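# Basket the red blocks, then restore cabinet and box

## Task

Get every red block into the basket, each lying fully inside its rim, with no block of any other colour in it. Some red blocks are concealed inside or underneath other objects. When finished, the light wooden cabinet must stand upright on the table with its drawer closed completely, and the metal box must have its lid seated fully back on.

## Robot and tools

ROBOT. Two arms, left_arm and right_arm, each ending in a five-finger hand (right_arm a right hand, left_arm its mirror image). Calibrated bases in the scene frame: left_arm at (-0.046, +0.506, 0) m, right_arm at (+0.060, -0.366, 0) m, both turned very slightly about z. Cameras: cam_high, cam_low, cam_left_wrist, cam_right_wrist, each 672x504 pixels.

FRAMES. Scene frame: origin at table-top height halfway between the nominal bases, +z up, +x away from the robot over the table, left_arm on the +y side (image sides are not arm sides). Positions, orientations, velocities and Hand targets in results use this frame. Motion offsets instead use the axes of each arm's current Hand target. The hand point sits 0.05 m in front of the palm and 0.15 m out from the wrist flange; its +z runs along the straight fingers, +y out of the palm, +x across the palm away from the thumb on the right hand and toward the thumb on the left hand. Straight fingers extend 0.06-0.07 m past the point along +z. A wrist bracket on the little-finger side can strike things, and with fingers level the wrist may hang below the point and touch the table first.

THE 28-NUMBER ROW. One flat list covers both arms, all values in [-1, 1]: left dx, dy, dz, rx, ry, rz, then left little, ring, middle, index, thumb_bend, thumb_turn, force_limit, speed; then the same fourteen for the right arm. The six pose numbers are an offset from that arm's Hand target as it stood when the action or move began, in the Hand target's own axes; 1.0 equals 0.6 m or 180 degrees, and rx, ry, rz form one rotation vector. All zeros re-requests the current Hand target. Finger numbers are targets: +1 open or straight, -1 curled closed; thumb_turn -1 places the thumb opposite the fingers (needed to grip things about 0.035-0.065 m thick, or handles down to 0.025 m), +1 beside the palm. force_limit maps -1..+1 to roughly 0..10 N at the fingertip (0..15 N for the two thumb motors). speed rises from nearly zero at -1 to full at +0.48 and stays full above; use about -0.94 or lower for a soft grip. There is no 'unchanged' value: to keep a hand as it is, resend the last eight hand numbers you actually sent (or, before any, its hand_measured plus hand_force_limit and hand_speed).

TOOLS.
execute_actions(actions, cameras): actions is a list of actions; each action is a list of up to 15 rows, one per 1/30 s step, every row an offset from the start-of-action Hand target (not from the previous row); a short action holds its last row. An empty list just reports and shows images.
move(target, speed, blend, stop_force, zero, blocking, cameras): target is one row or up to 15 rows, every row an offset from the same starting Hand targets. speed is the path top speed in m/s, 0.002 to 3.6 (default 0.25), one value or one per target; rotation is capped at twice that in rad/s. blend, in metres, rounds corners between listed targets (0 stops at each). stop_force, 3 to 120 N for both arms, ends an arm's path when the wrist sensor feels that much resistance; zero (default true) re-zeroes first; blocking=false returns early but cannot be combined with stop_force. Moves run at most 10 s and do not avoid obstacles.
wait(seconds 0-10), stop() to brake a running move, zoom_image(camera, region [x0,y0,x1,y1] in pixels, at most 504 each way), show_instructions(), zero_wrist_force(arm), finished_scene(scene=1).

RESULTS. Per arm: end_effector_position (m), end_effector_quat_wxyz, velocities, Hand target (the commanded pose after clipping; next offsets count from it), joint positions and torques, Wrist force and Wrist torque in the flange's axes plus a peak reading line, and hand_measured, hand_stopped_by (moving, target, force, stalled, fault) and hand_load_n, all six in motor order. A grip that slips shows as hand_load_n dropping near 0. A move adds a 'move:' line: done, off_target, moving, held, fault, with limits such as paced or held. The hand point often rests short of its Hand target; send the missing distance as an extra offset.

CAUTIONS. The controller clips commanded orientation to 32 degrees from the measured one per step, so turn in stages. Arms are stiff: aiming even slightly beyond a firm contact can trigger a fault. Contact force near 150 N, or joint contact torque reaching 139 N m (shoulder, elbow) or 26 N m (wrist joints), stops the arm for 10 s. Keep the arms and hands apart; a clash between them can fail the scene. Avoid routing a path near an arm's own base. Never drop things, release moving parts, slam, or let anything leave the table. Approach slowly with stop_force near surfaces, and back off from a press by commanding beyond the hand point. Long holds or stretched poses heat motors; MOTOR HOT warns before an over-temperature stop.

Each tool is called after "Request:" by a JSON object that holds its "api" and its "payload".

Reference images:

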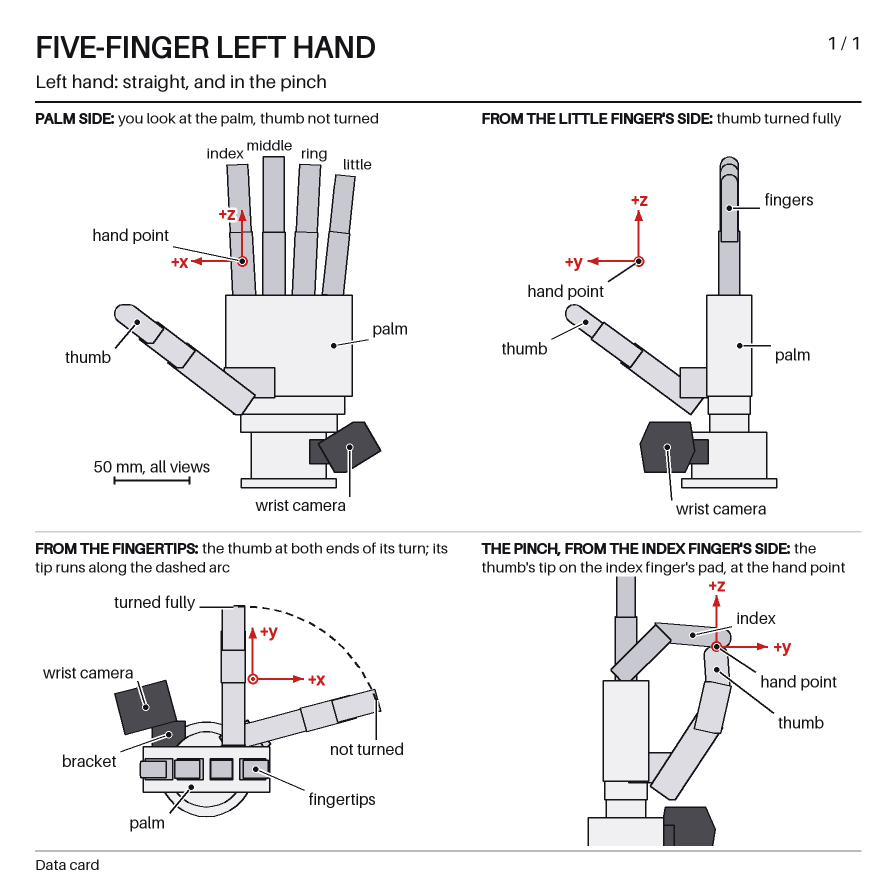

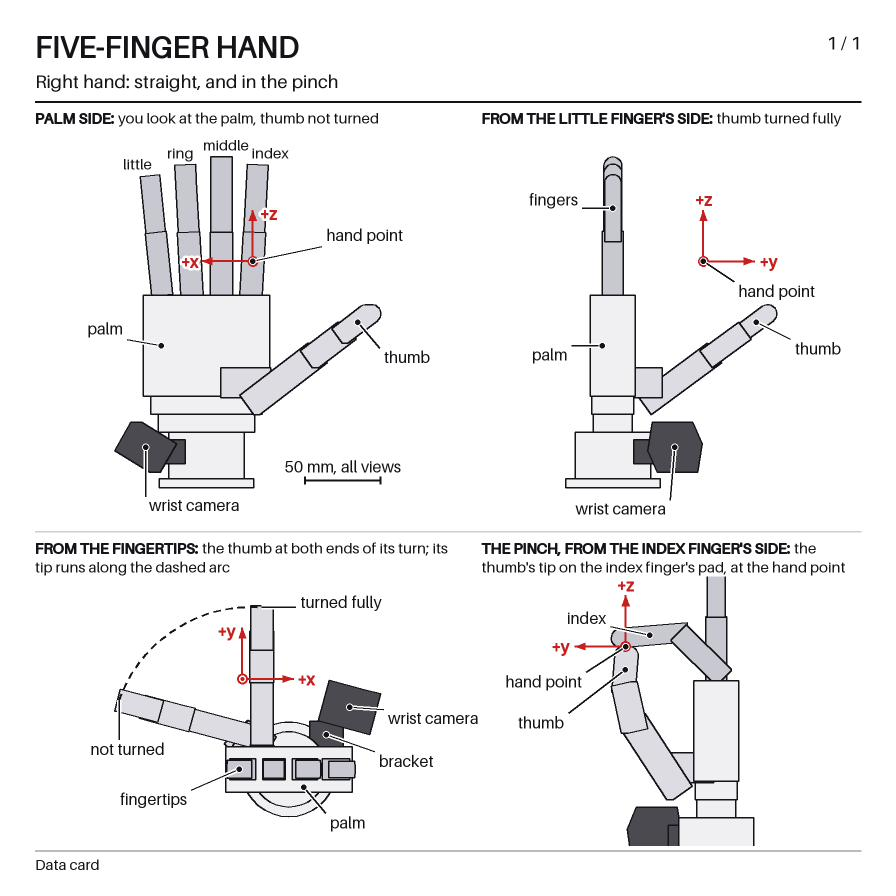

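## Session

Request:
{"api": "execute_actions", "payload": {"actions": []}}

Scene clock: 0.00 s.
left_arm: end_effector_position=(+0.3593, +0.4706, +0.1238) hand_measured=(+1.000, +1.000, +1.000, +1.000, +1.000, +1.000) hand_load_n=(+0.0, +0.0, +0.0, +0.0, +0.0, +0.0) hand_stopped_by=(target, target, target, target, target, target) hand_force_limit=0.00 hand_speed=-0.80 end_effector_quat_wxyz=(+0.236, +0.281, +0.792, -0.488) | right_arm: end_effector_position=(+0.3957, -0.0818, +0.3538) hand_measured=(+1.000, +1.000, +1.000, +1.000, +1.000, +1.000) hand_load_n=(+0.0, +0.0, +0.0, +0.0, +0.0, +0.0) hand_stopped_by=(target, target, target, target, target, target) hand_force_limit=0.00 hand_speed=-0.80 end_effector_quat_wxyz=(-0.457, -0.516, +0.699, +0.192)
Joint positions: left_arm=[3.912 -2.097 -2.021 1.614 -0.763 0.3] | right_arm=[0.259 -0.788 1.044 2.352 1.562 -2.6]
Joint velocities: within noise
Joint torques (N m): no reading
Wrist force (N): no reading
Wrist torque (N m): no reading
Wrist force, peak (N): no reading
Hand target: left_arm +0.3593, +0.4706, +0.1238; +0.236, +0.281, +0.792, -0.488 | right_arm +0.3957, -0.0818, +0.3538; -0.457, -0.516, +0.699, +0.192

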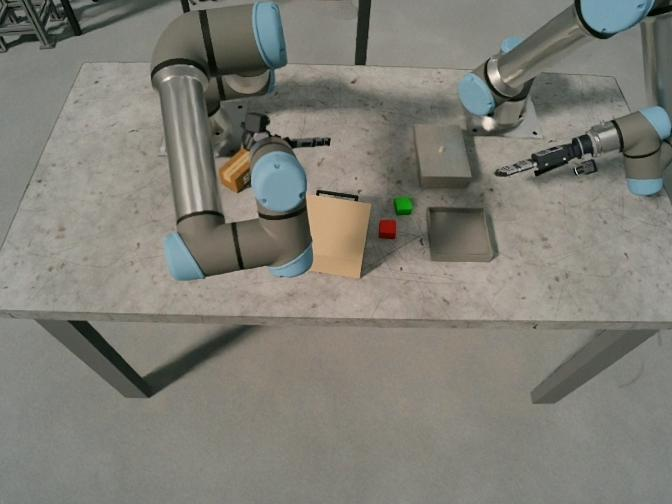

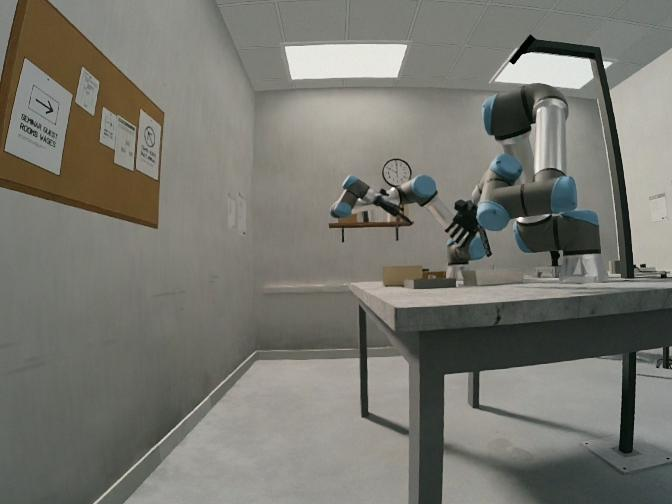

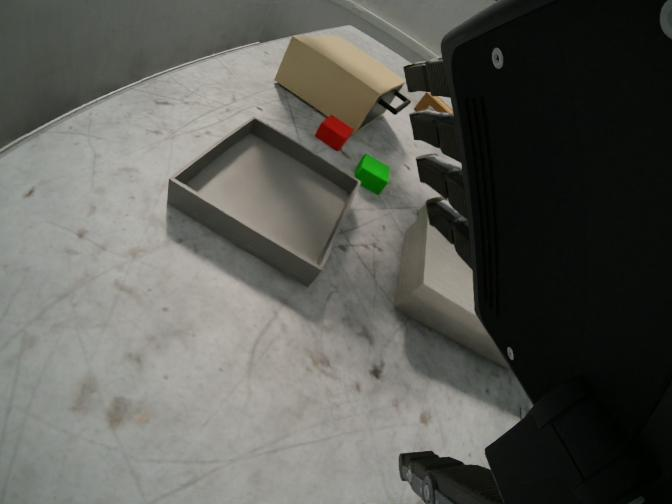

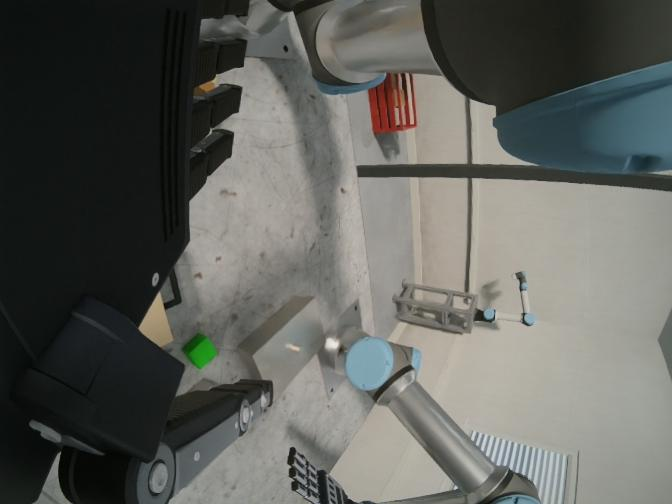

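Request:
{"api": "zoom_image", "payload": {"camera": "cam_high", "region": [200, 100, 540, 300]}}

Request:
{"api": "zoom_image", "payload": {"camera": "cam_left_wrist", "region": [160, 0, 540, 300]}}

Request:
{"api": "zoom_image", "payload": {"camera": "cam_low", "region": [320, 180, 620, 360]}}

Request:
{"api": "zoom_image", "payload": {"camera": "cam_right_wrist", "region": [120, 0, 500, 504]}}

Scaled by 1.482 from the camera's 672x504 image, which has a finer 960x720 frame.

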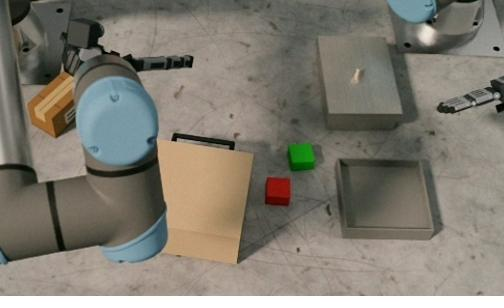

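Scaled by 1.326 from the camera's 672x504 image, which has a finer 960x720 frame.

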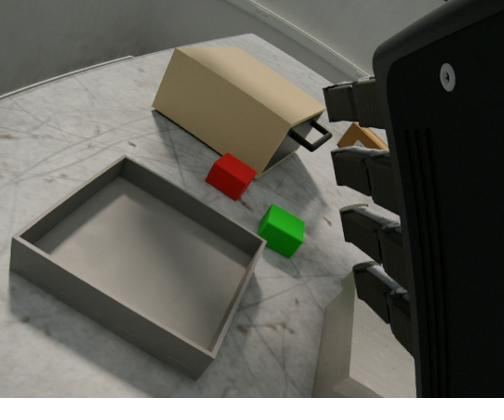

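Scaled by 1.680 from the camera's 672x504 image, which has a finer 960x720 frame.

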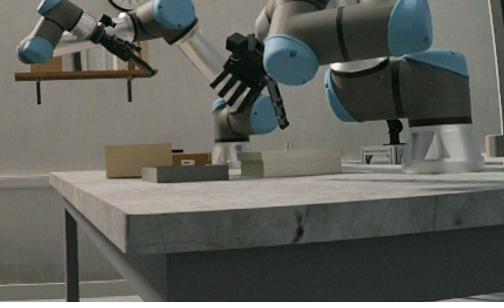

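Scaled by 1.000.

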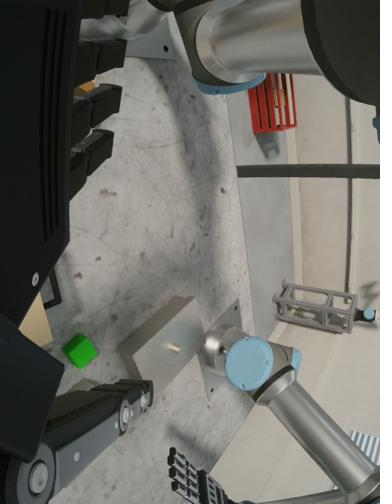

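Request:
{"api": "move", "payload": {"target": [0,0,0,0,0,0,1,1,1,1,1,1,0,-0.8, 0.546,-0.291,0.049,0.611,-0.171,-0.020,1,1,1,1,1,1,0,-0.8], "speed": 0.35, "cameras": ["all"]}}

Scene clock: 7.33 s.
left_arm: end_effector_position=(+0.3593, +0.4706, +0.1238) hand_measured=(+1.000, +1.000, +1.000, +1.000, +1.000, +1.000) hand_load_n=(+0.0, +0.0, +0.0, +0.0, +0.0, +0.0) hand_stopped_by=(target, target, target, target, target, target) hand_force_limit=0.00 hand_speed=-0.80 end_effector_quat_wxyz=(+0.236, +0.281, +0.792, -0.488) | right_arm: end_effector_position=(+0.4499, -0.4502, +0.3538) hand_measured=(+1.000, +1.000, +1.000, +1.000, +1.000, +1.000) hand_load_n=(+0.0, +0.0, +0.0, +0.0, +0.0, +0.0) hand_stopped_by=(target, target, target, target, target, target) hand_force_limit=0.00 hand_speed=-0.80 end_effector_quat_wxyz=(-0.332, +0.624, -0.624, +0.331) end_effector_velocity=(+0.001, +0.001, +0.000) end_effector_angular_velocity=(+0.002, -0.004, +0.005)
Joint positions: left_arm=[3.912 -2.097 -2.021 1.614 -0.763 0.3] | right_arm=[-1.054 -1.819 1.75 1.019 0.759 -3.932]
Joint velocities: left_arm=[within noise] | right_arm=[0.001 0 0.001 -0.001 -0.006 -0.001]
Joint torques (N m): left_arm=[0.61 28.58 9.8 -2.62 0.68 -0.22] | right_arm=[-13.53 -13.78 -11.33 -0.45 -2.87 -1.32]
Wrist force (N): left_arm=[-0.2 -0.5 -0.3] | right_arm=[2.4 1.5 -0.2]
Wrist torque (N m): left_arm=[-0.06 0.02 0.01] | right_arm=[-0.14 -0.29 0.32]
Wrist force, peak (N): left_arm=[-0.3 -0.4 -0.6] | right_arm=[3.4 1.6 -0.3]
Hand target: left_arm +0.3593, +0.4706, +0.1238; +0.236, +0.281, +0.792, -0.488 | right_arm +0.4498, -0.4502, +0.3538; -0.332, +0.624, -0.624, +0.332
Off the commanded pose: left_arm 0.000 m, 0 deg | right_arm 0.000 m, 0 deg.
move: done

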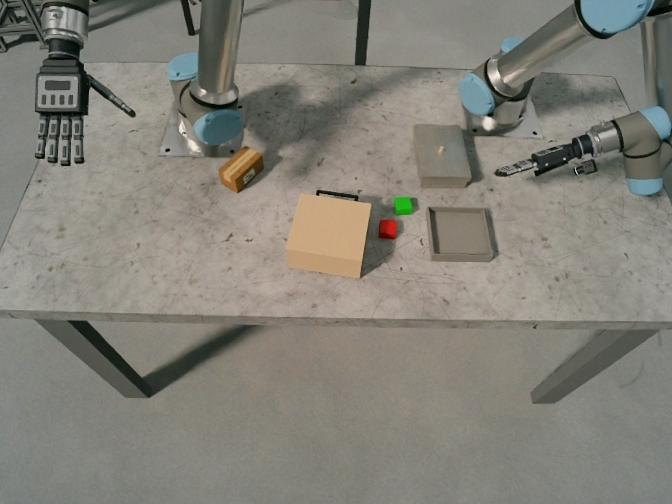

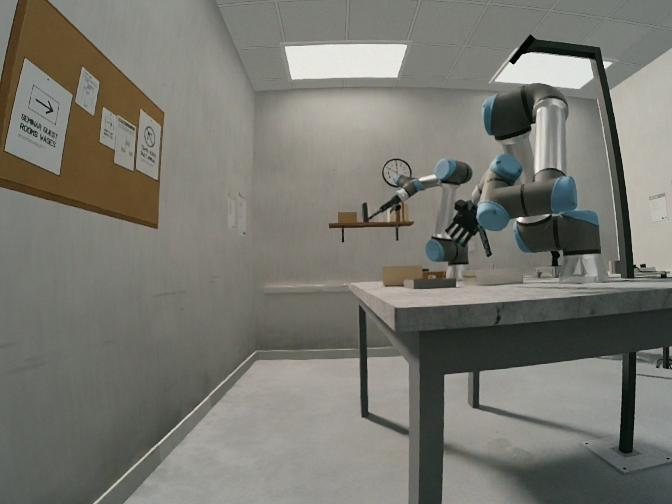

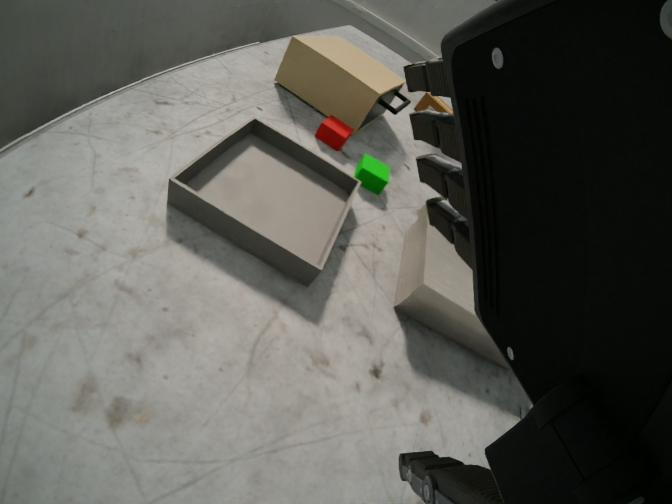

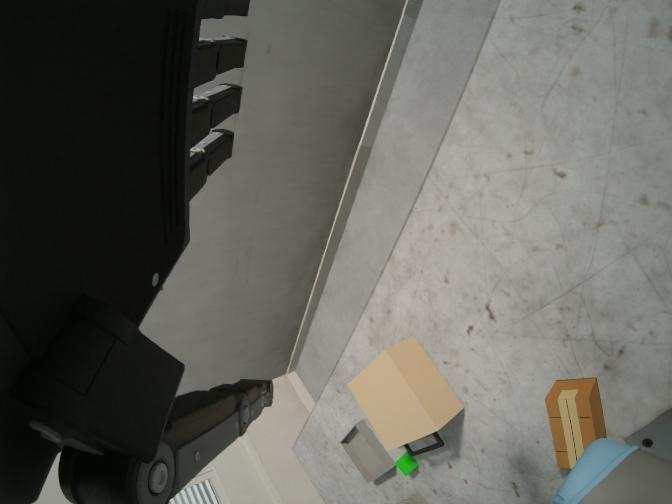

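Request:
{"api": "move", "payload": {"target": [-0.2375,-0.346,0.1185,-0.212,-0.386,-0.440,-1,-1,0.4,0.4,0.6,-1,0,0, 0,0,0,0,0,0,1,1,1,1,1,1,0,-0.8], "speed": 0.35, "cameras": ["all"]}}

Scene clock: 13.30 s.
left_arm: end_effector_position=(+0.3300, +0.2997, +0.3197) hand_measured=(-1.000, -1.000, +0.400, +0.400, +0.600, -1.000) hand_load_n=(+0.0, +0.5, +0.0, +0.0, +0.0, +0.0) hand_stopped_by=(target, target, target, target, target, target) hand_force_limit=0.00 hand_speed=0.00 end_effector_quat_wxyz=(-0.333, +0.624, -0.624, +0.332) | right_arm: end_effector_position=(+0.4498, -0.4502, +0.3538) hand_measured=(+1.000, +1.000, +1.000, +1.000, +1.000, +1.000) hand_load_n=(+0.0, +0.0, +0.0, +0.0, +0.0, +0.0) hand_stopped_by=(target, target, target, target, target, target) hand_force_limit=0.00 hand_speed=-0.80 end_effector_quat_wxyz=(-0.332, +0.624, -0.624, +0.332)
Joint positions: left_arm=[2.953 -1.325 -1.774 2.498 -1.733 -3.252] | right_arm=[-1.054 -1.819 1.75 1.019 0.759 -3.932]
Joint torques (N m): left_arm=[-8.1 3.22 26.95 -1.36 -3.34 -3.13] | right_arm=[-8.4 -19.16 -13.36 -0.35 0.55 0.37]
Wrist force (N): left_arm=[1.6 -0.7 -1.6] | right_arm=[2.4 1.4 -0.2]
Wrist torque (N m): left_arm=[-0.02 -0.36 0.00] | right_arm=[-0.15 -0.29 0.34]
Wrist force, peak (N): left_arm=[2.1 -1.1 -2.1] | right_arm=[2.5 1.6 0.0]
Hand target: left_arm +0.3301, +0.2998, +0.3198; -0.333, +0.625, -0.624, +0.332 | right_arm +0.4498, -0.4502, +0.3538; -0.332, +0.624, -0.624, +0.332
Off the commanded pose: left_arm 0.000 m, 0 deg | right_arm 0.000 m, 0 deg.
move: done

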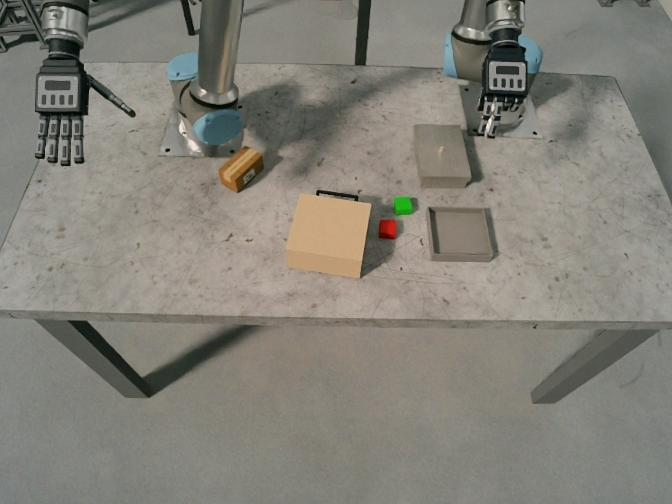

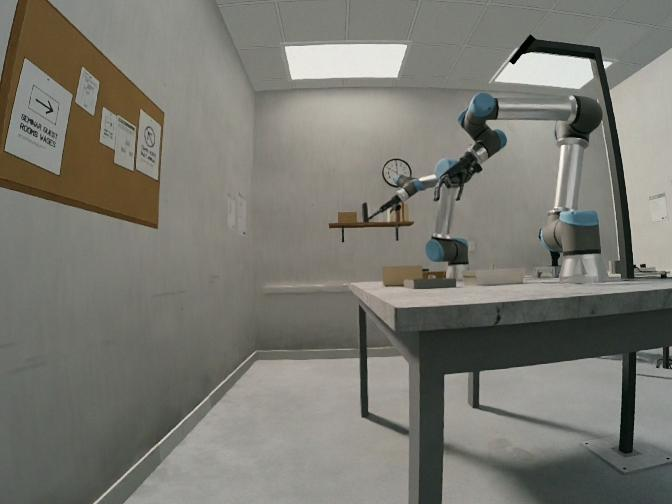

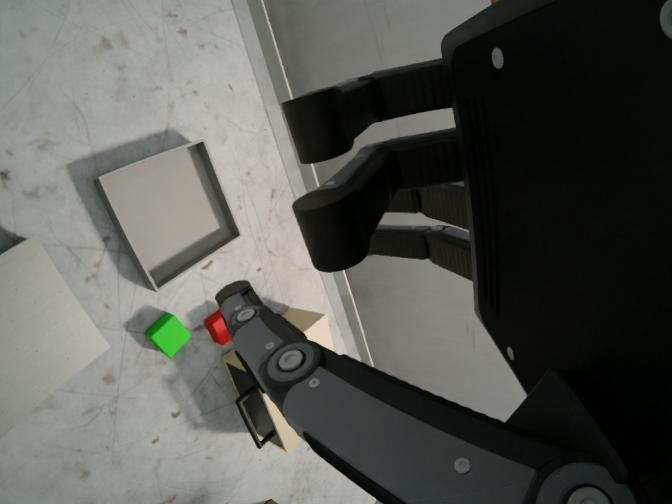

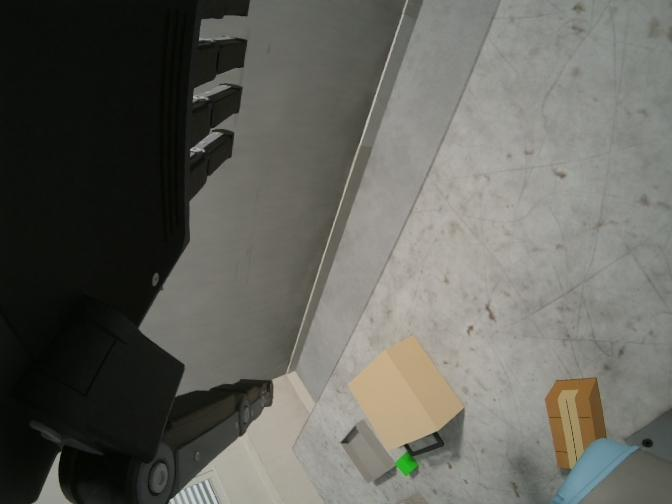

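Request:
{"api": "zoom_image", "payload": {"camera": "cam_high", "region": [440, 30, 580, 150]}}

Request:
{"api": "zoom_image", "payload": {"camera": "cam_left_wrist", "region": [60, 120, 360, 460]}}

Scaled by 3.600 from the camera's 672x504 image, which has a finer 960x720 frame.

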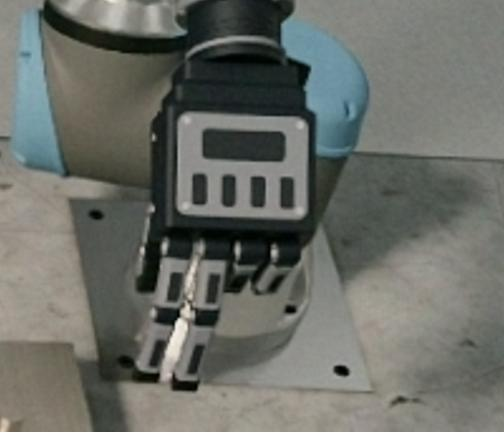

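Scaled by 1.482 from the camera's 672x504 image, which has a finer 960x720 frame.

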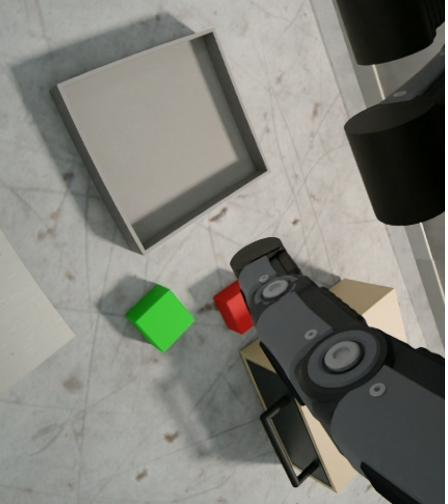

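Request:
{"api": "move", "payload": {"target": [0.2333,0.2905,0.1355,0,0,0,-1,-1,0.4,0.4,0.6,-1,0,0, 0,0,0,0,0,0,1,1,1,1,1,1,0,-0.8], "speed": 0.3, "cameras": ["cam_high","cam_left_wrist"]}}

Request:
{"api": "zoom_image", "payload": {"camera": "cam_high", "region": [340, 120, 520, 280]}}

Scene clock: 15.40 s.
left_arm: end_effector_position=(+0.3005, +0.1597, +0.1300) hand_measured=(-1.000, -1.000, +0.400, +0.400, +0.600, -1.000) hand_load_n=(+0.0, +0.0, +0.0, +0.0, +0.0, -0.5) hand_stopped_by=(target, target, target, target, target, target) hand_force_limit=0.00 hand_speed=0.00 end_effector_quat_wxyz=(-0.333, +0.625, -0.624, +0.332) | right_arm: end_effector_position=(+0.4498, -0.4502, +0.3538) hand_measured=(+1.000, +1.000, +1.000, +1.000, +1.000, +1.000) hand_load_n=(+0.0, +0.0, +0.0, +0.0, +0.0, -0.5) hand_stopped_by=(target, target, target, target, target, target) hand_force_limit=0.00 hand_speed=-0.80 end_effector_quat_wxyz=(-0.332, +0.624, -0.624, +0.332)
Joint positions: left_arm=[2.456 -1.704 -1.941 2.927 -2.13 -3.576] | right_arm=[-1.054 -1.819 1.75 1.019 0.759 -3.932]
Joint torques (N m): left_arm=[-8.29 11.05 6.15 1.18 -0.06 -0.05] | right_arm=[-5.04 -19.54 -14.82 -0.39 0.61 0.44]
Wrist force (N): left_arm=[1.2 -0.6 -1.7] | right_arm=[2.3 1.4 -0.2]
Wrist torque (N m): left_arm=[0.02 -0.32 -0.01] | right_arm=[-0.15 -0.27 0.33]
Wrist force, peak (N): left_arm=[0.3 -2.8 -2.2] | right_arm=[2.7 1.4 -0.1]
Hand target: left_arm +0.3005, +0.1597, +0.1298; -0.333, +0.625, -0.624, +0.332 | right_arm +0.4498, -0.4502, +0.3538; -0.332, +0.624, -0.624, +0.332
Off the commanded pose: left_arm 0.000 m, 0 deg | right_arm 0.000 m, 0 deg.
move: done
Images, in order (width x height): cam_high 672x504, cam_left_wrist 672x504.

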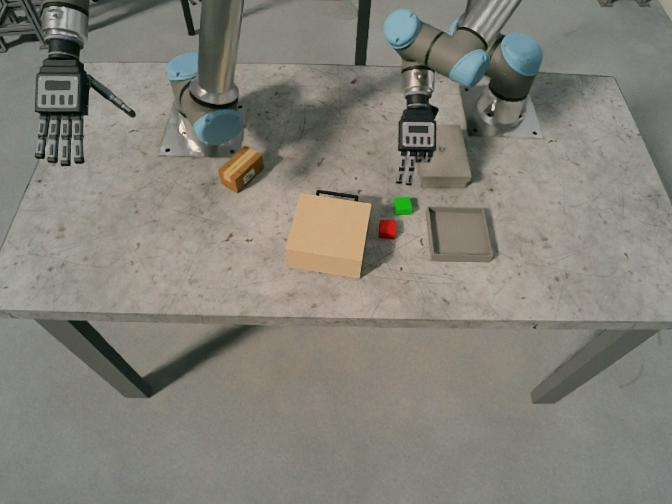

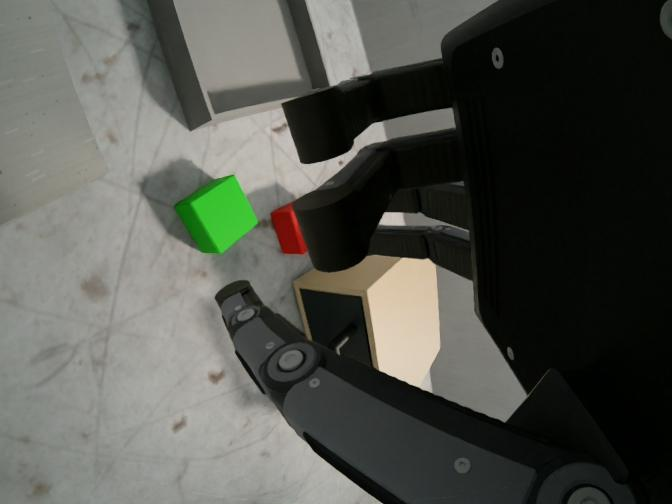

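Scaled by 2.800 from the camera's 672x504 image, which has a finer 960x720 frame.

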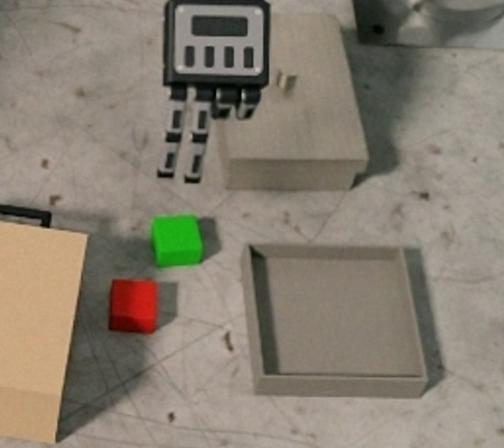

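Request:
{"api": "move", "payload": {"target": [0.05,-0.0512,0.1655,0,0,0,-1,-1,0.4,0.4,0.6,-1,0,0, 0,0,0,0,0,0,1,1,1,1,1,1,0,-0.8], "speed": 0.2, "cameras": ["cam_high","cam_left_wrist"]}}

Request:
{"api": "zoom_image", "payload": {"camera": "cam_high", "region": [320, 140, 460, 280]}}

Scene clock: 17.70 s.
left_arm: end_effector_position=(+0.3999, +0.1298, +0.0999) hand_measured=(-1.000, -1.000, +0.400, +0.400, +0.600, -1.000) hand_load_n=(+0.0, +0.0, +0.0, +0.0, +0.0, +0.0) hand_stopped_by=(target, target, target, target, target, target) hand_force_limit=0.00 hand_speed=0.00 end_effector_quat_wxyz=(-0.333, +0.625, -0.624, +0.332) | right_arm: end_effector_position=(+0.4498, -0.4502, +0.3538) hand_measured=(+1.000, +1.000, +1.000, +1.000, +1.000, +1.000) hand_load_n=(+0.0, -0.5, +0.0, +0.0, +0.0, -0.5) hand_stopped_by=(target, target, target, target, target, target) hand_force_limit=0.00 hand_speed=-0.80 end_effector_quat_wxyz=(-0.332, +0.624, -0.624, +0.332)
Joint positions: left_arm=[2.552 -1.912 -1.753 2.982 -2.057 -3.505] | right_arm=[-1.054 -1.819 1.75 1.019 0.759 -3.932]
Joint torques (N m): left_arm=[-0.66 20.04 25.82 -0.8 -3.21 -2.89] | right_arm=[-1.02 -18.71 -15.33 -0.28 0.65 0.47]
Wrist force (N): left_arm=[1.1 -0.5 -1.3] | right_arm=[2.3 1.0 -0.3]
Wrist torque (N m): left_arm=[0.01 -0.28 0.05] | right_arm=[-0.20 -0.28 0.33]
Wrist force, peak (N): left_arm=[0.9 -0.1 -3.1] | right_arm=[2.4 1.5 -0.3]
Hand target: left_arm +0.4000, +0.1298, +0.0999; -0.333, +0.625, -0.624, +0.332 | right_arm +0.4498, -0.4502, +0.3538; -0.332, +0.624, -0.624, +0.332
Off the commanded pose: left_arm 0.000 m, 0 deg | right_arm 0.000 m, 0 deg.
move: done
Images, in order (width x height): cam_high 672x504, cam_left_wrist 672x504.

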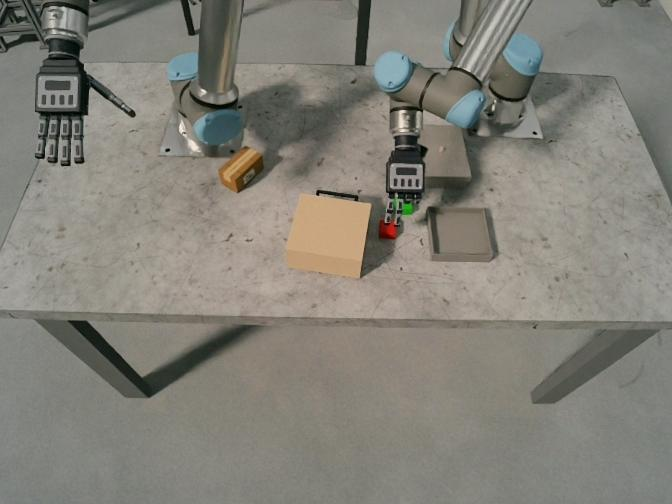

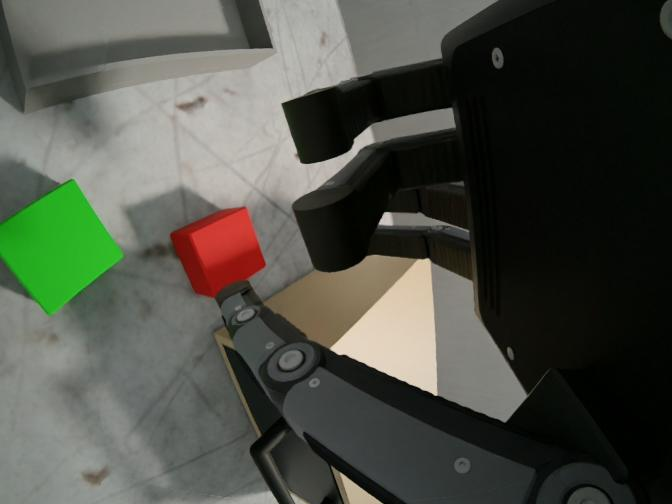

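Scaled by 3.600 from the camera's 672x504 image, which has a finer 960x720 frame.

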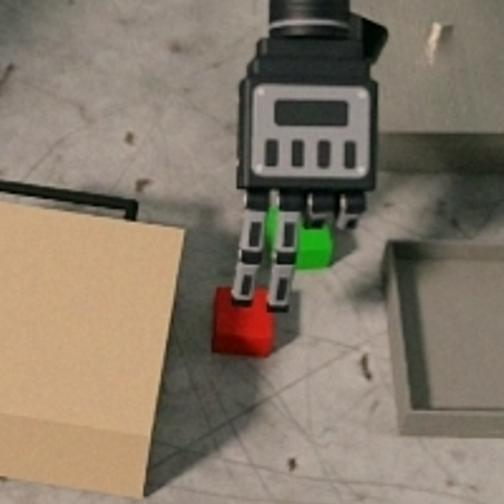

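Request:
{"api": "move", "payload": {"target": [0,0.094,0.0634,0,0,0,-1,-1,0.4,0.4,0.6,-1,0,0, 0,0,0,0,0,0,1,1,1,1,1,1,0,-0.8], "speed": 0.08, "stop_force": 8, "cameras": ["cam_high","cam_left_wrist","cam_low"]}}

Request:
{"api": "zoom_image", "payload": {"camera": "cam_high", "region": [320, 140, 460, 280]}}

Request:
{"api": "zoom_image", "payload": {"camera": "cam_left_wrist", "region": [100, 100, 440, 400]}}

Scene clock: 20.10 s.
left_arm: end_effector_position=(+0.4001, +0.1297, +0.0319) hand_measured=(-1.000, -1.000, +0.400, +0.400, +0.600, -1.000) hand_load_n=(+0.0, +0.0, -0.5, +0.0, +0.0, +0.0) hand_stopped_by=(target, target, target, target, target, target) hand_force_limit=0.00 hand_speed=0.00 end_effector_quat_wxyz=(-0.333, +0.625, -0.624, +0.332) | right_arm: end_effector_position=(+0.4498, -0.4502, +0.3538) hand_measured=(+1.000, +1.000, +1.000, +1.000, +1.000, +1.000) hand_load_n=(+0.0, +0.0, +0.0, +0.0, +0.0, -0.5) hand_stopped_by=(target, target, target, target, target, target) hand_force_limit=0.00 hand_speed=-0.80 end_effector_quat_wxyz=(-0.332, +0.624, -0.624, +0.332)
Joint positions: left_arm=[2.552 -2.006 -1.824 3.147 -2.057 -3.505] | right_arm=[-1.054 -1.819 1.75 1.019 0.759 -3.932]
Joint torques (N m): left_arm=[7.14 38.19 25.65 1.17 1.94 2.48] | right_arm=[2.68 -19.11 -16.21 -0.27 0.65 0.41]
Wrist force (N): left_arm=[1.3 -0.1 -1.4] | right_arm=[2.3 1.2 -0.2]
Wrist torque (N m): left_arm=[0.08 -0.33 0.09] | right_arm=[-0.18 -0.28 0.33]
Wrist force, peak (N): left_arm=[1.4 -1.3 -1.9] | right_arm=[2.6 1.5 -0.1]
Hand target: left_arm +0.4002, +0.1297, +0.0319; -0.333, +0.625, -0.624, +0.332 | right_arm +0.4498, -0.4502, +0.3538; -0.332, +0.624, -0.624, +0.332
Off the commanded pose: left_arm 0.000 m, 0 deg | right_arm 0.000 m, 0 deg.
move: done
Images, in order (width x height): cam_high 672x504, cam_low 672x504, cam_left_wrist 672x504.

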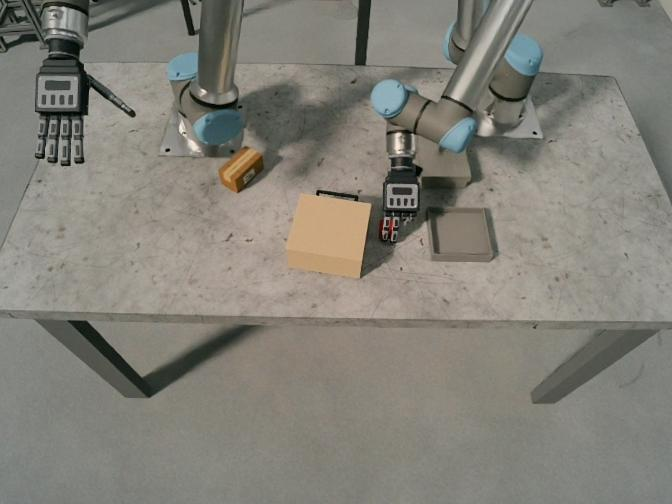

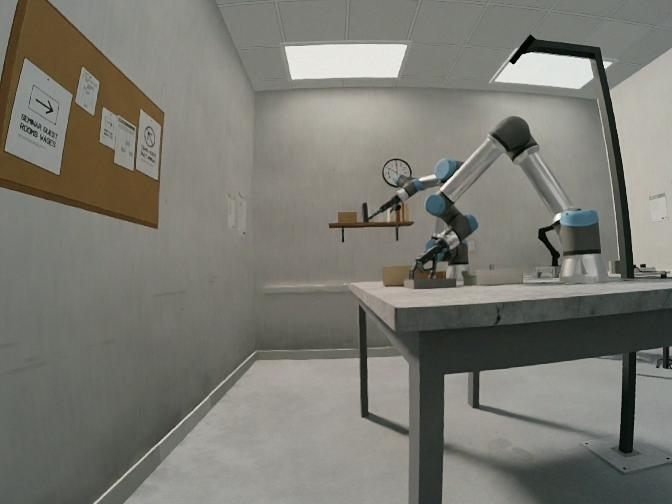

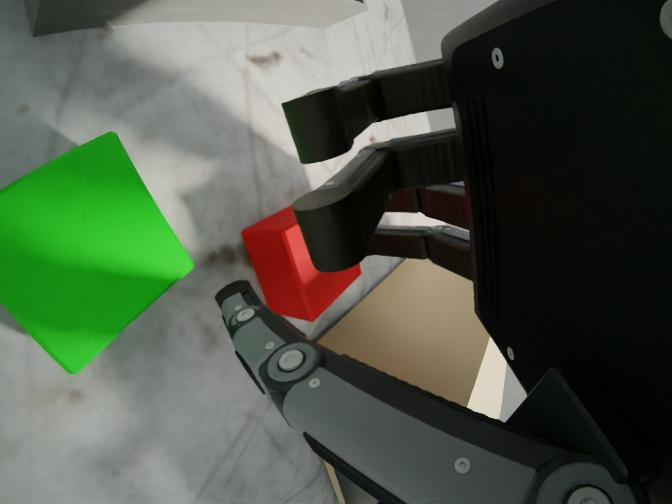

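Scaled by 3.600 from the camera's 672x504 image, which has a finer 960x720 frame.

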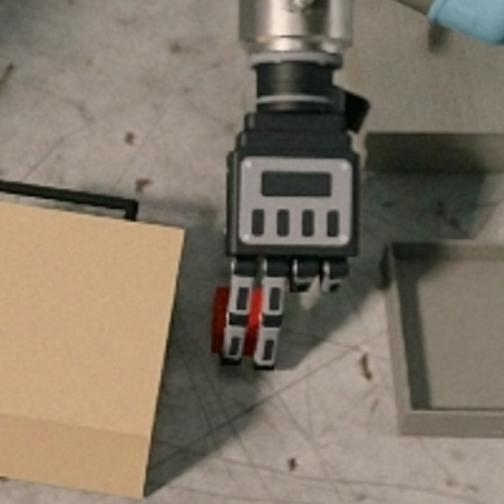

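Scaled by 1.482 from the camera's 672x504 image, which has a finer 960x720 frame.

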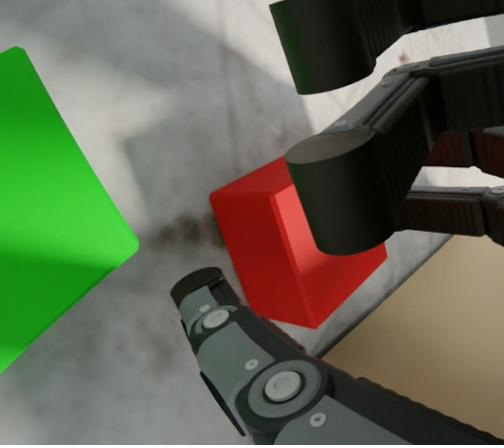

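Request:
{"api": "move", "payload": {"target": [0.0083,0,0,0,0,0,-1,-1,0.4,0.4,0.6,-1,0,0, 0,0,0,0,0,0,1,1,1,1,1,1,0,-0.8], "speed": 0.08}}

Request:
{"api": "move", "payload": {"target": [0,0,0,0,0,0,-1,-1,-0.3,-0.3,0.1,-1,-0.4,-0.9, 0,0,0,0,0,0,1,1,1,1,1,1,0,-0.8], "speed": 0.08, "cameras": ["cam_high","cam_left_wrist"]}}

Request:
{"api": "zoom_image", "payload": {"camera": "cam_high", "region": [320, 140, 460, 280]}}

Scene clock: 23.23 s.
left_arm: end_effector_position=(+0.4002, +0.1247, +0.0319) hand_measured=(-1.000, -1.000, +0.400, +0.400, +0.600, -1.000) hand_load_n=(+0.0, +0.0, +0.0, +0.0, +0.5, +0.0) hand_stopped_by=(target, target, target, target, target, target) hand_force_limit=0.00 hand_speed=0.00 end_effector_quat_wxyz=(-0.333, +0.625, -0.624, +0.332) | right_arm: end_effector_position=(+0.4498, -0.4502, +0.3538) hand_measured=(+1.000, +1.000, +1.000, +1.000, +1.000, +1.000) hand_load_n=(+0.0, +0.0, +0.0, -0.5, +0.0, -0.5) hand_stopped_by=(target, target, target, target, target, target) hand_force_limit=0.00 hand_speed=-0.80 end_effector_quat_wxyz=(-0.332, +0.624, -0.624, +0.332)
Joint positions: left_arm=[2.542 -2.015 -1.81 3.139 -2.064 -3.512] | right_arm=[-1.054 -1.819 1.75 1.019 0.759 -3.932]
Joint torques (N m): left_arm=[4.2 34.44 8.65 -0.36 -1.5 -1.22] | right_arm=[8 -19.57 -17.6 -0.39 0.46 0.49]
Wrist force (N): left_arm=[1.3 -0.3 -1.4] | right_arm=[2.2 1.6 -0.1]
Wrist torque (N m): left_arm=[0.05 -0.33 0.13] | right_arm=[-0.12 -0.26 0.34]
Wrist force, peak (N): left_arm=[1.8 -0.4 -1.6] | right_arm=[2.6 1.3 -0.3]
Hand target: left_arm +0.4002, +0.1248, +0.0319; -0.333, +0.625, -0.624, +0.332 | right_arm +0.4498, -0.4502, +0.3538; -0.332, +0.624, -0.624, +0.332
Off the commanded pose: left_arm 0.000 m, 0 deg | right_arm 0.000 m, 0 deg.
move: done

Scene clock: 24.47 s.
left_arm: end_effector_position=(+0.4002, +0.1248, +0.0319) hand_measured=(-1.000, -1.000, +0.132, +0.132, +0.466, -1.000) hand_load_n=(+0.0, +0.0, +5.5, +3.5, +6.5, -0.5) hand_stopped_by=(target, target, force, force, force, target) hand_force_limit=-0.40 hand_speed=-0.90 end_effector_quat_wxyz=(-0.333, +0.625, -0.624, +0.332) | right_arm: end_effector_position=(+0.4498, -0.4502, +0.3538) hand_measured=(+1.000, +1.000, +1.000, +1.000, +1.000, +1.000) hand_load_n=(+0.0, +0.0, +0.0, +0.0, +0.0, +0.0) hand_stopped_by=(target, target, target, target, target, target) hand_force_limit=0.00 hand_speed=-0.80 end_effector_quat_wxyz=(-0.332, +0.624, -0.624, +0.332)
Joint positions: left_arm=[2.542 -2.015 -1.811 3.139 -2.064 -3.512] | right_arm=[-1.054 -1.819 1.75 1.019 0.759 -3.932]
Joint torques (N m): left_arm=[9.75 39.54 4.18 0.81 2.22 2.4] | right_arm=[9.99 -18.99 -18.38 -0.36 0.58 0.47]
Wrist force (N): left_arm=[1.6 -1.7 -2.4] | right_arm=[2.2 1.3 -0.1]
Wrist torque (N m): left_arm=[0.00 -0.39 0.17] | right_arm=[-0.16 -0.27 0.33]
Wrist force, peak (N): left_arm=[1.6 -1.7 -2.4] | right_arm=[2.6 1.5 -0.2]
Hand target: left_arm +0.4002, +0.1248, +0.0319; -0.333, +0.625, -0.624, +0.332 | right_arm +0.4498, -0.4502, +0.3538; -0.332, +0.624, -0.624, +0.332
Off the commanded pose: left_arm 0.000 m, 0 deg | right_arm 0.000 m, 0 deg.
move: done
Images, in order (width x height): cam_high 672x504, cam_left_wrist 672x504.

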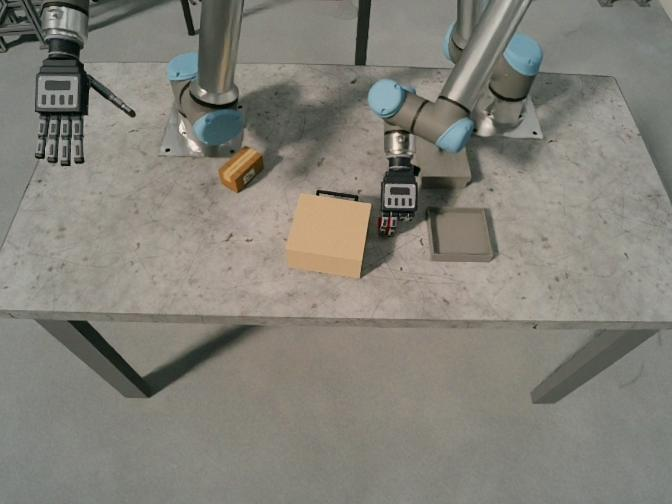

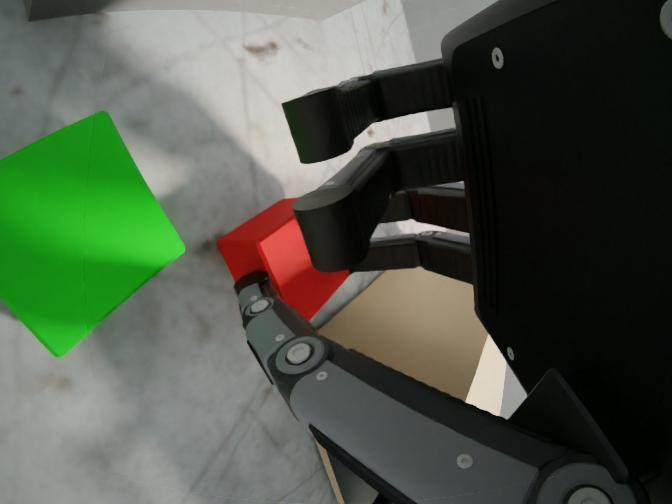

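Scaled by 3.600 from the camera's 672x504 image, which has a finer 960x720 frame.

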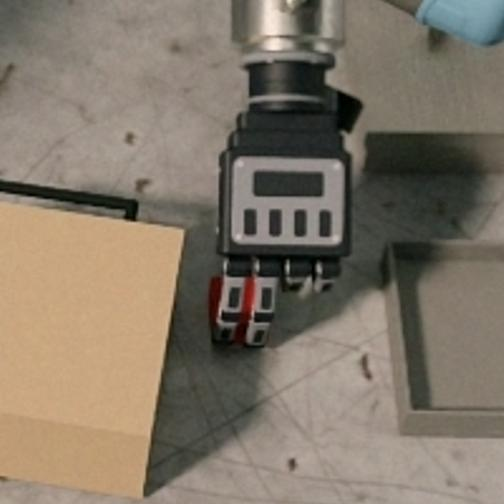

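Request:
{"api": "move", "payload": {"target": [[0,-0.1244,-0.0839,0,0,0,-1,-1,-0.3,-0.3,0.1,-1,-0.4,-0.9, 0,0,0,0,0,0,1,1,1,1,1,1,0,-0.8],[-0.255,-0.1169,-0.0949,0,0,0,-1,-1,-0.3,-0.3,0.1,-1,-0.4,-0.9, 0,0,0,0,0,0,1,1,1,1,1,1,0,-0.8]], "speed": 0.2, "blend": 0.03, "cameras": ["cam_high","cam_left_wrist"]}}

Request:
{"api": "zoom_image", "payload": {"camera": "cam_high", "region": [360, 130, 520, 290]}}

Scene clock: 26.93 s.
left_arm: end_effector_position=(+0.3919, +0.2778, +0.1219) hand_measured=(-1.000, -1.000, +0.132, +0.132, +0.466, -1.000) hand_load_n=(+0.0, +0.0, +5.0, +3.0, +7.5, -0.5) hand_stopped_by=(target, target, force, force, force, target) hand_force_limit=-0.40 hand_speed=-0.90 end_effector_quat_wxyz=(-0.333, +0.625, -0.623, +0.332) | right_arm: end_effector_position=(+0.4498, -0.4502, +0.3538) hand_measured=(+1.000, +1.000, +1.000, +1.000, +1.000, +1.000) hand_load_n=(+0.0, +0.0, +0.0, +0.0, +0.0, -0.5) hand_stopped_by=(target, target, target, target, target, target) hand_force_limit=0.00 hand_speed=-0.80 end_effector_quat_wxyz=(-0.332, +0.624, -0.624, +0.332)
Joint positions: left_arm=[2.921 -1.611 -2.047 3.054 -1.76 -3.271] | right_arm=[-1.054 -1.819 1.75 1.019 0.759 -3.932]
Joint torques (N m): left_arm=[9.33 26.52 10.22 -1.73 1.29 0.45] | right_arm=[12.33 -19.12 -18.81 -0.32 0.47 0.5]
Wrist force (N): left_arm=[1.4 -0.5 -1.6] | right_arm=[2.0 1.2 0.0]
Wrist torque (N m): left_arm=[-0.02 -0.34 0.15] | right_arm=[-0.19 -0.25 0.32]
Wrist force, peak (N): left_arm=[1.5 -2.1 -2.4] | right_arm=[2.6 1.3 -0.2]
Hand target: left_arm +0.3918, +0.2778, +0.1218; -0.333, +0.625, -0.624, +0.332 | right_arm +0.4498, -0.4502, +0.3538; -0.332, +0.624, -0.624, +0.332
Off the commanded pose: left_arm 0.000 m, 0 deg | right_arm 0.000 m, 0 deg.
move: done
Images, in order (width x height): cam_high 672x504, cam_left_wrist 672x504.

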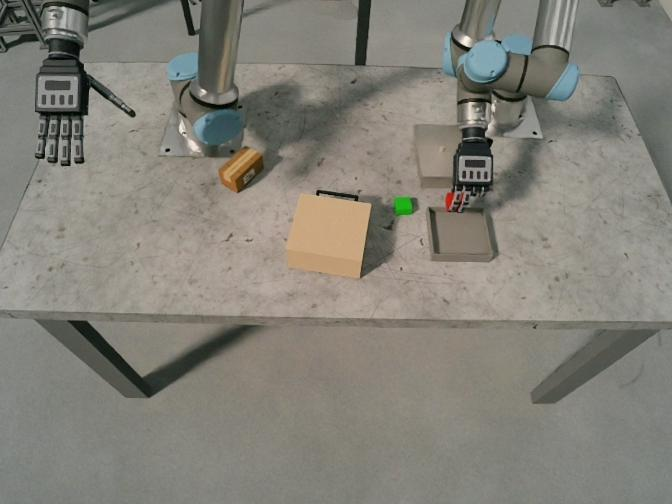

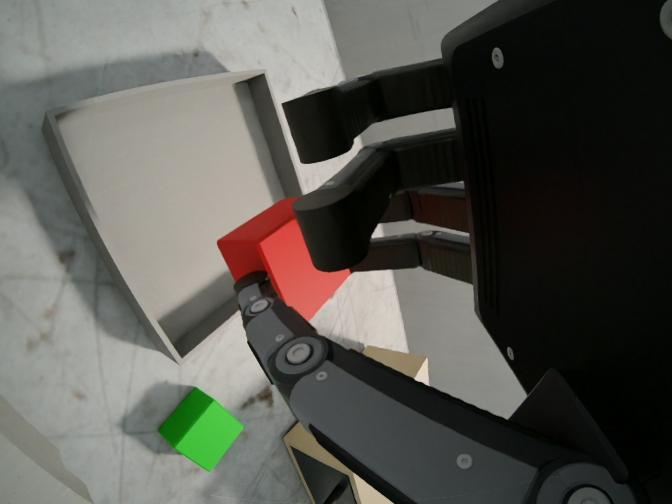

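Scaled by 3.150 from the camera's 672x504 image, which has a finer 960x720 frame.

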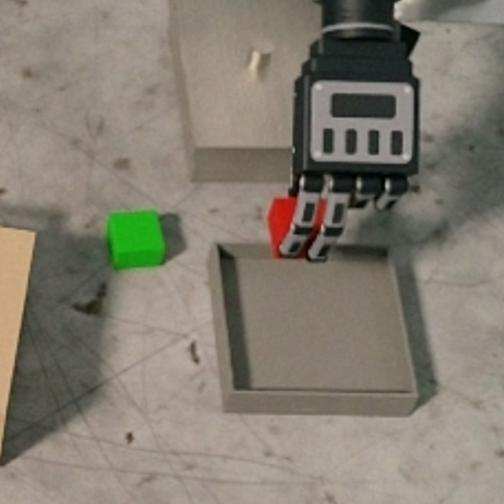

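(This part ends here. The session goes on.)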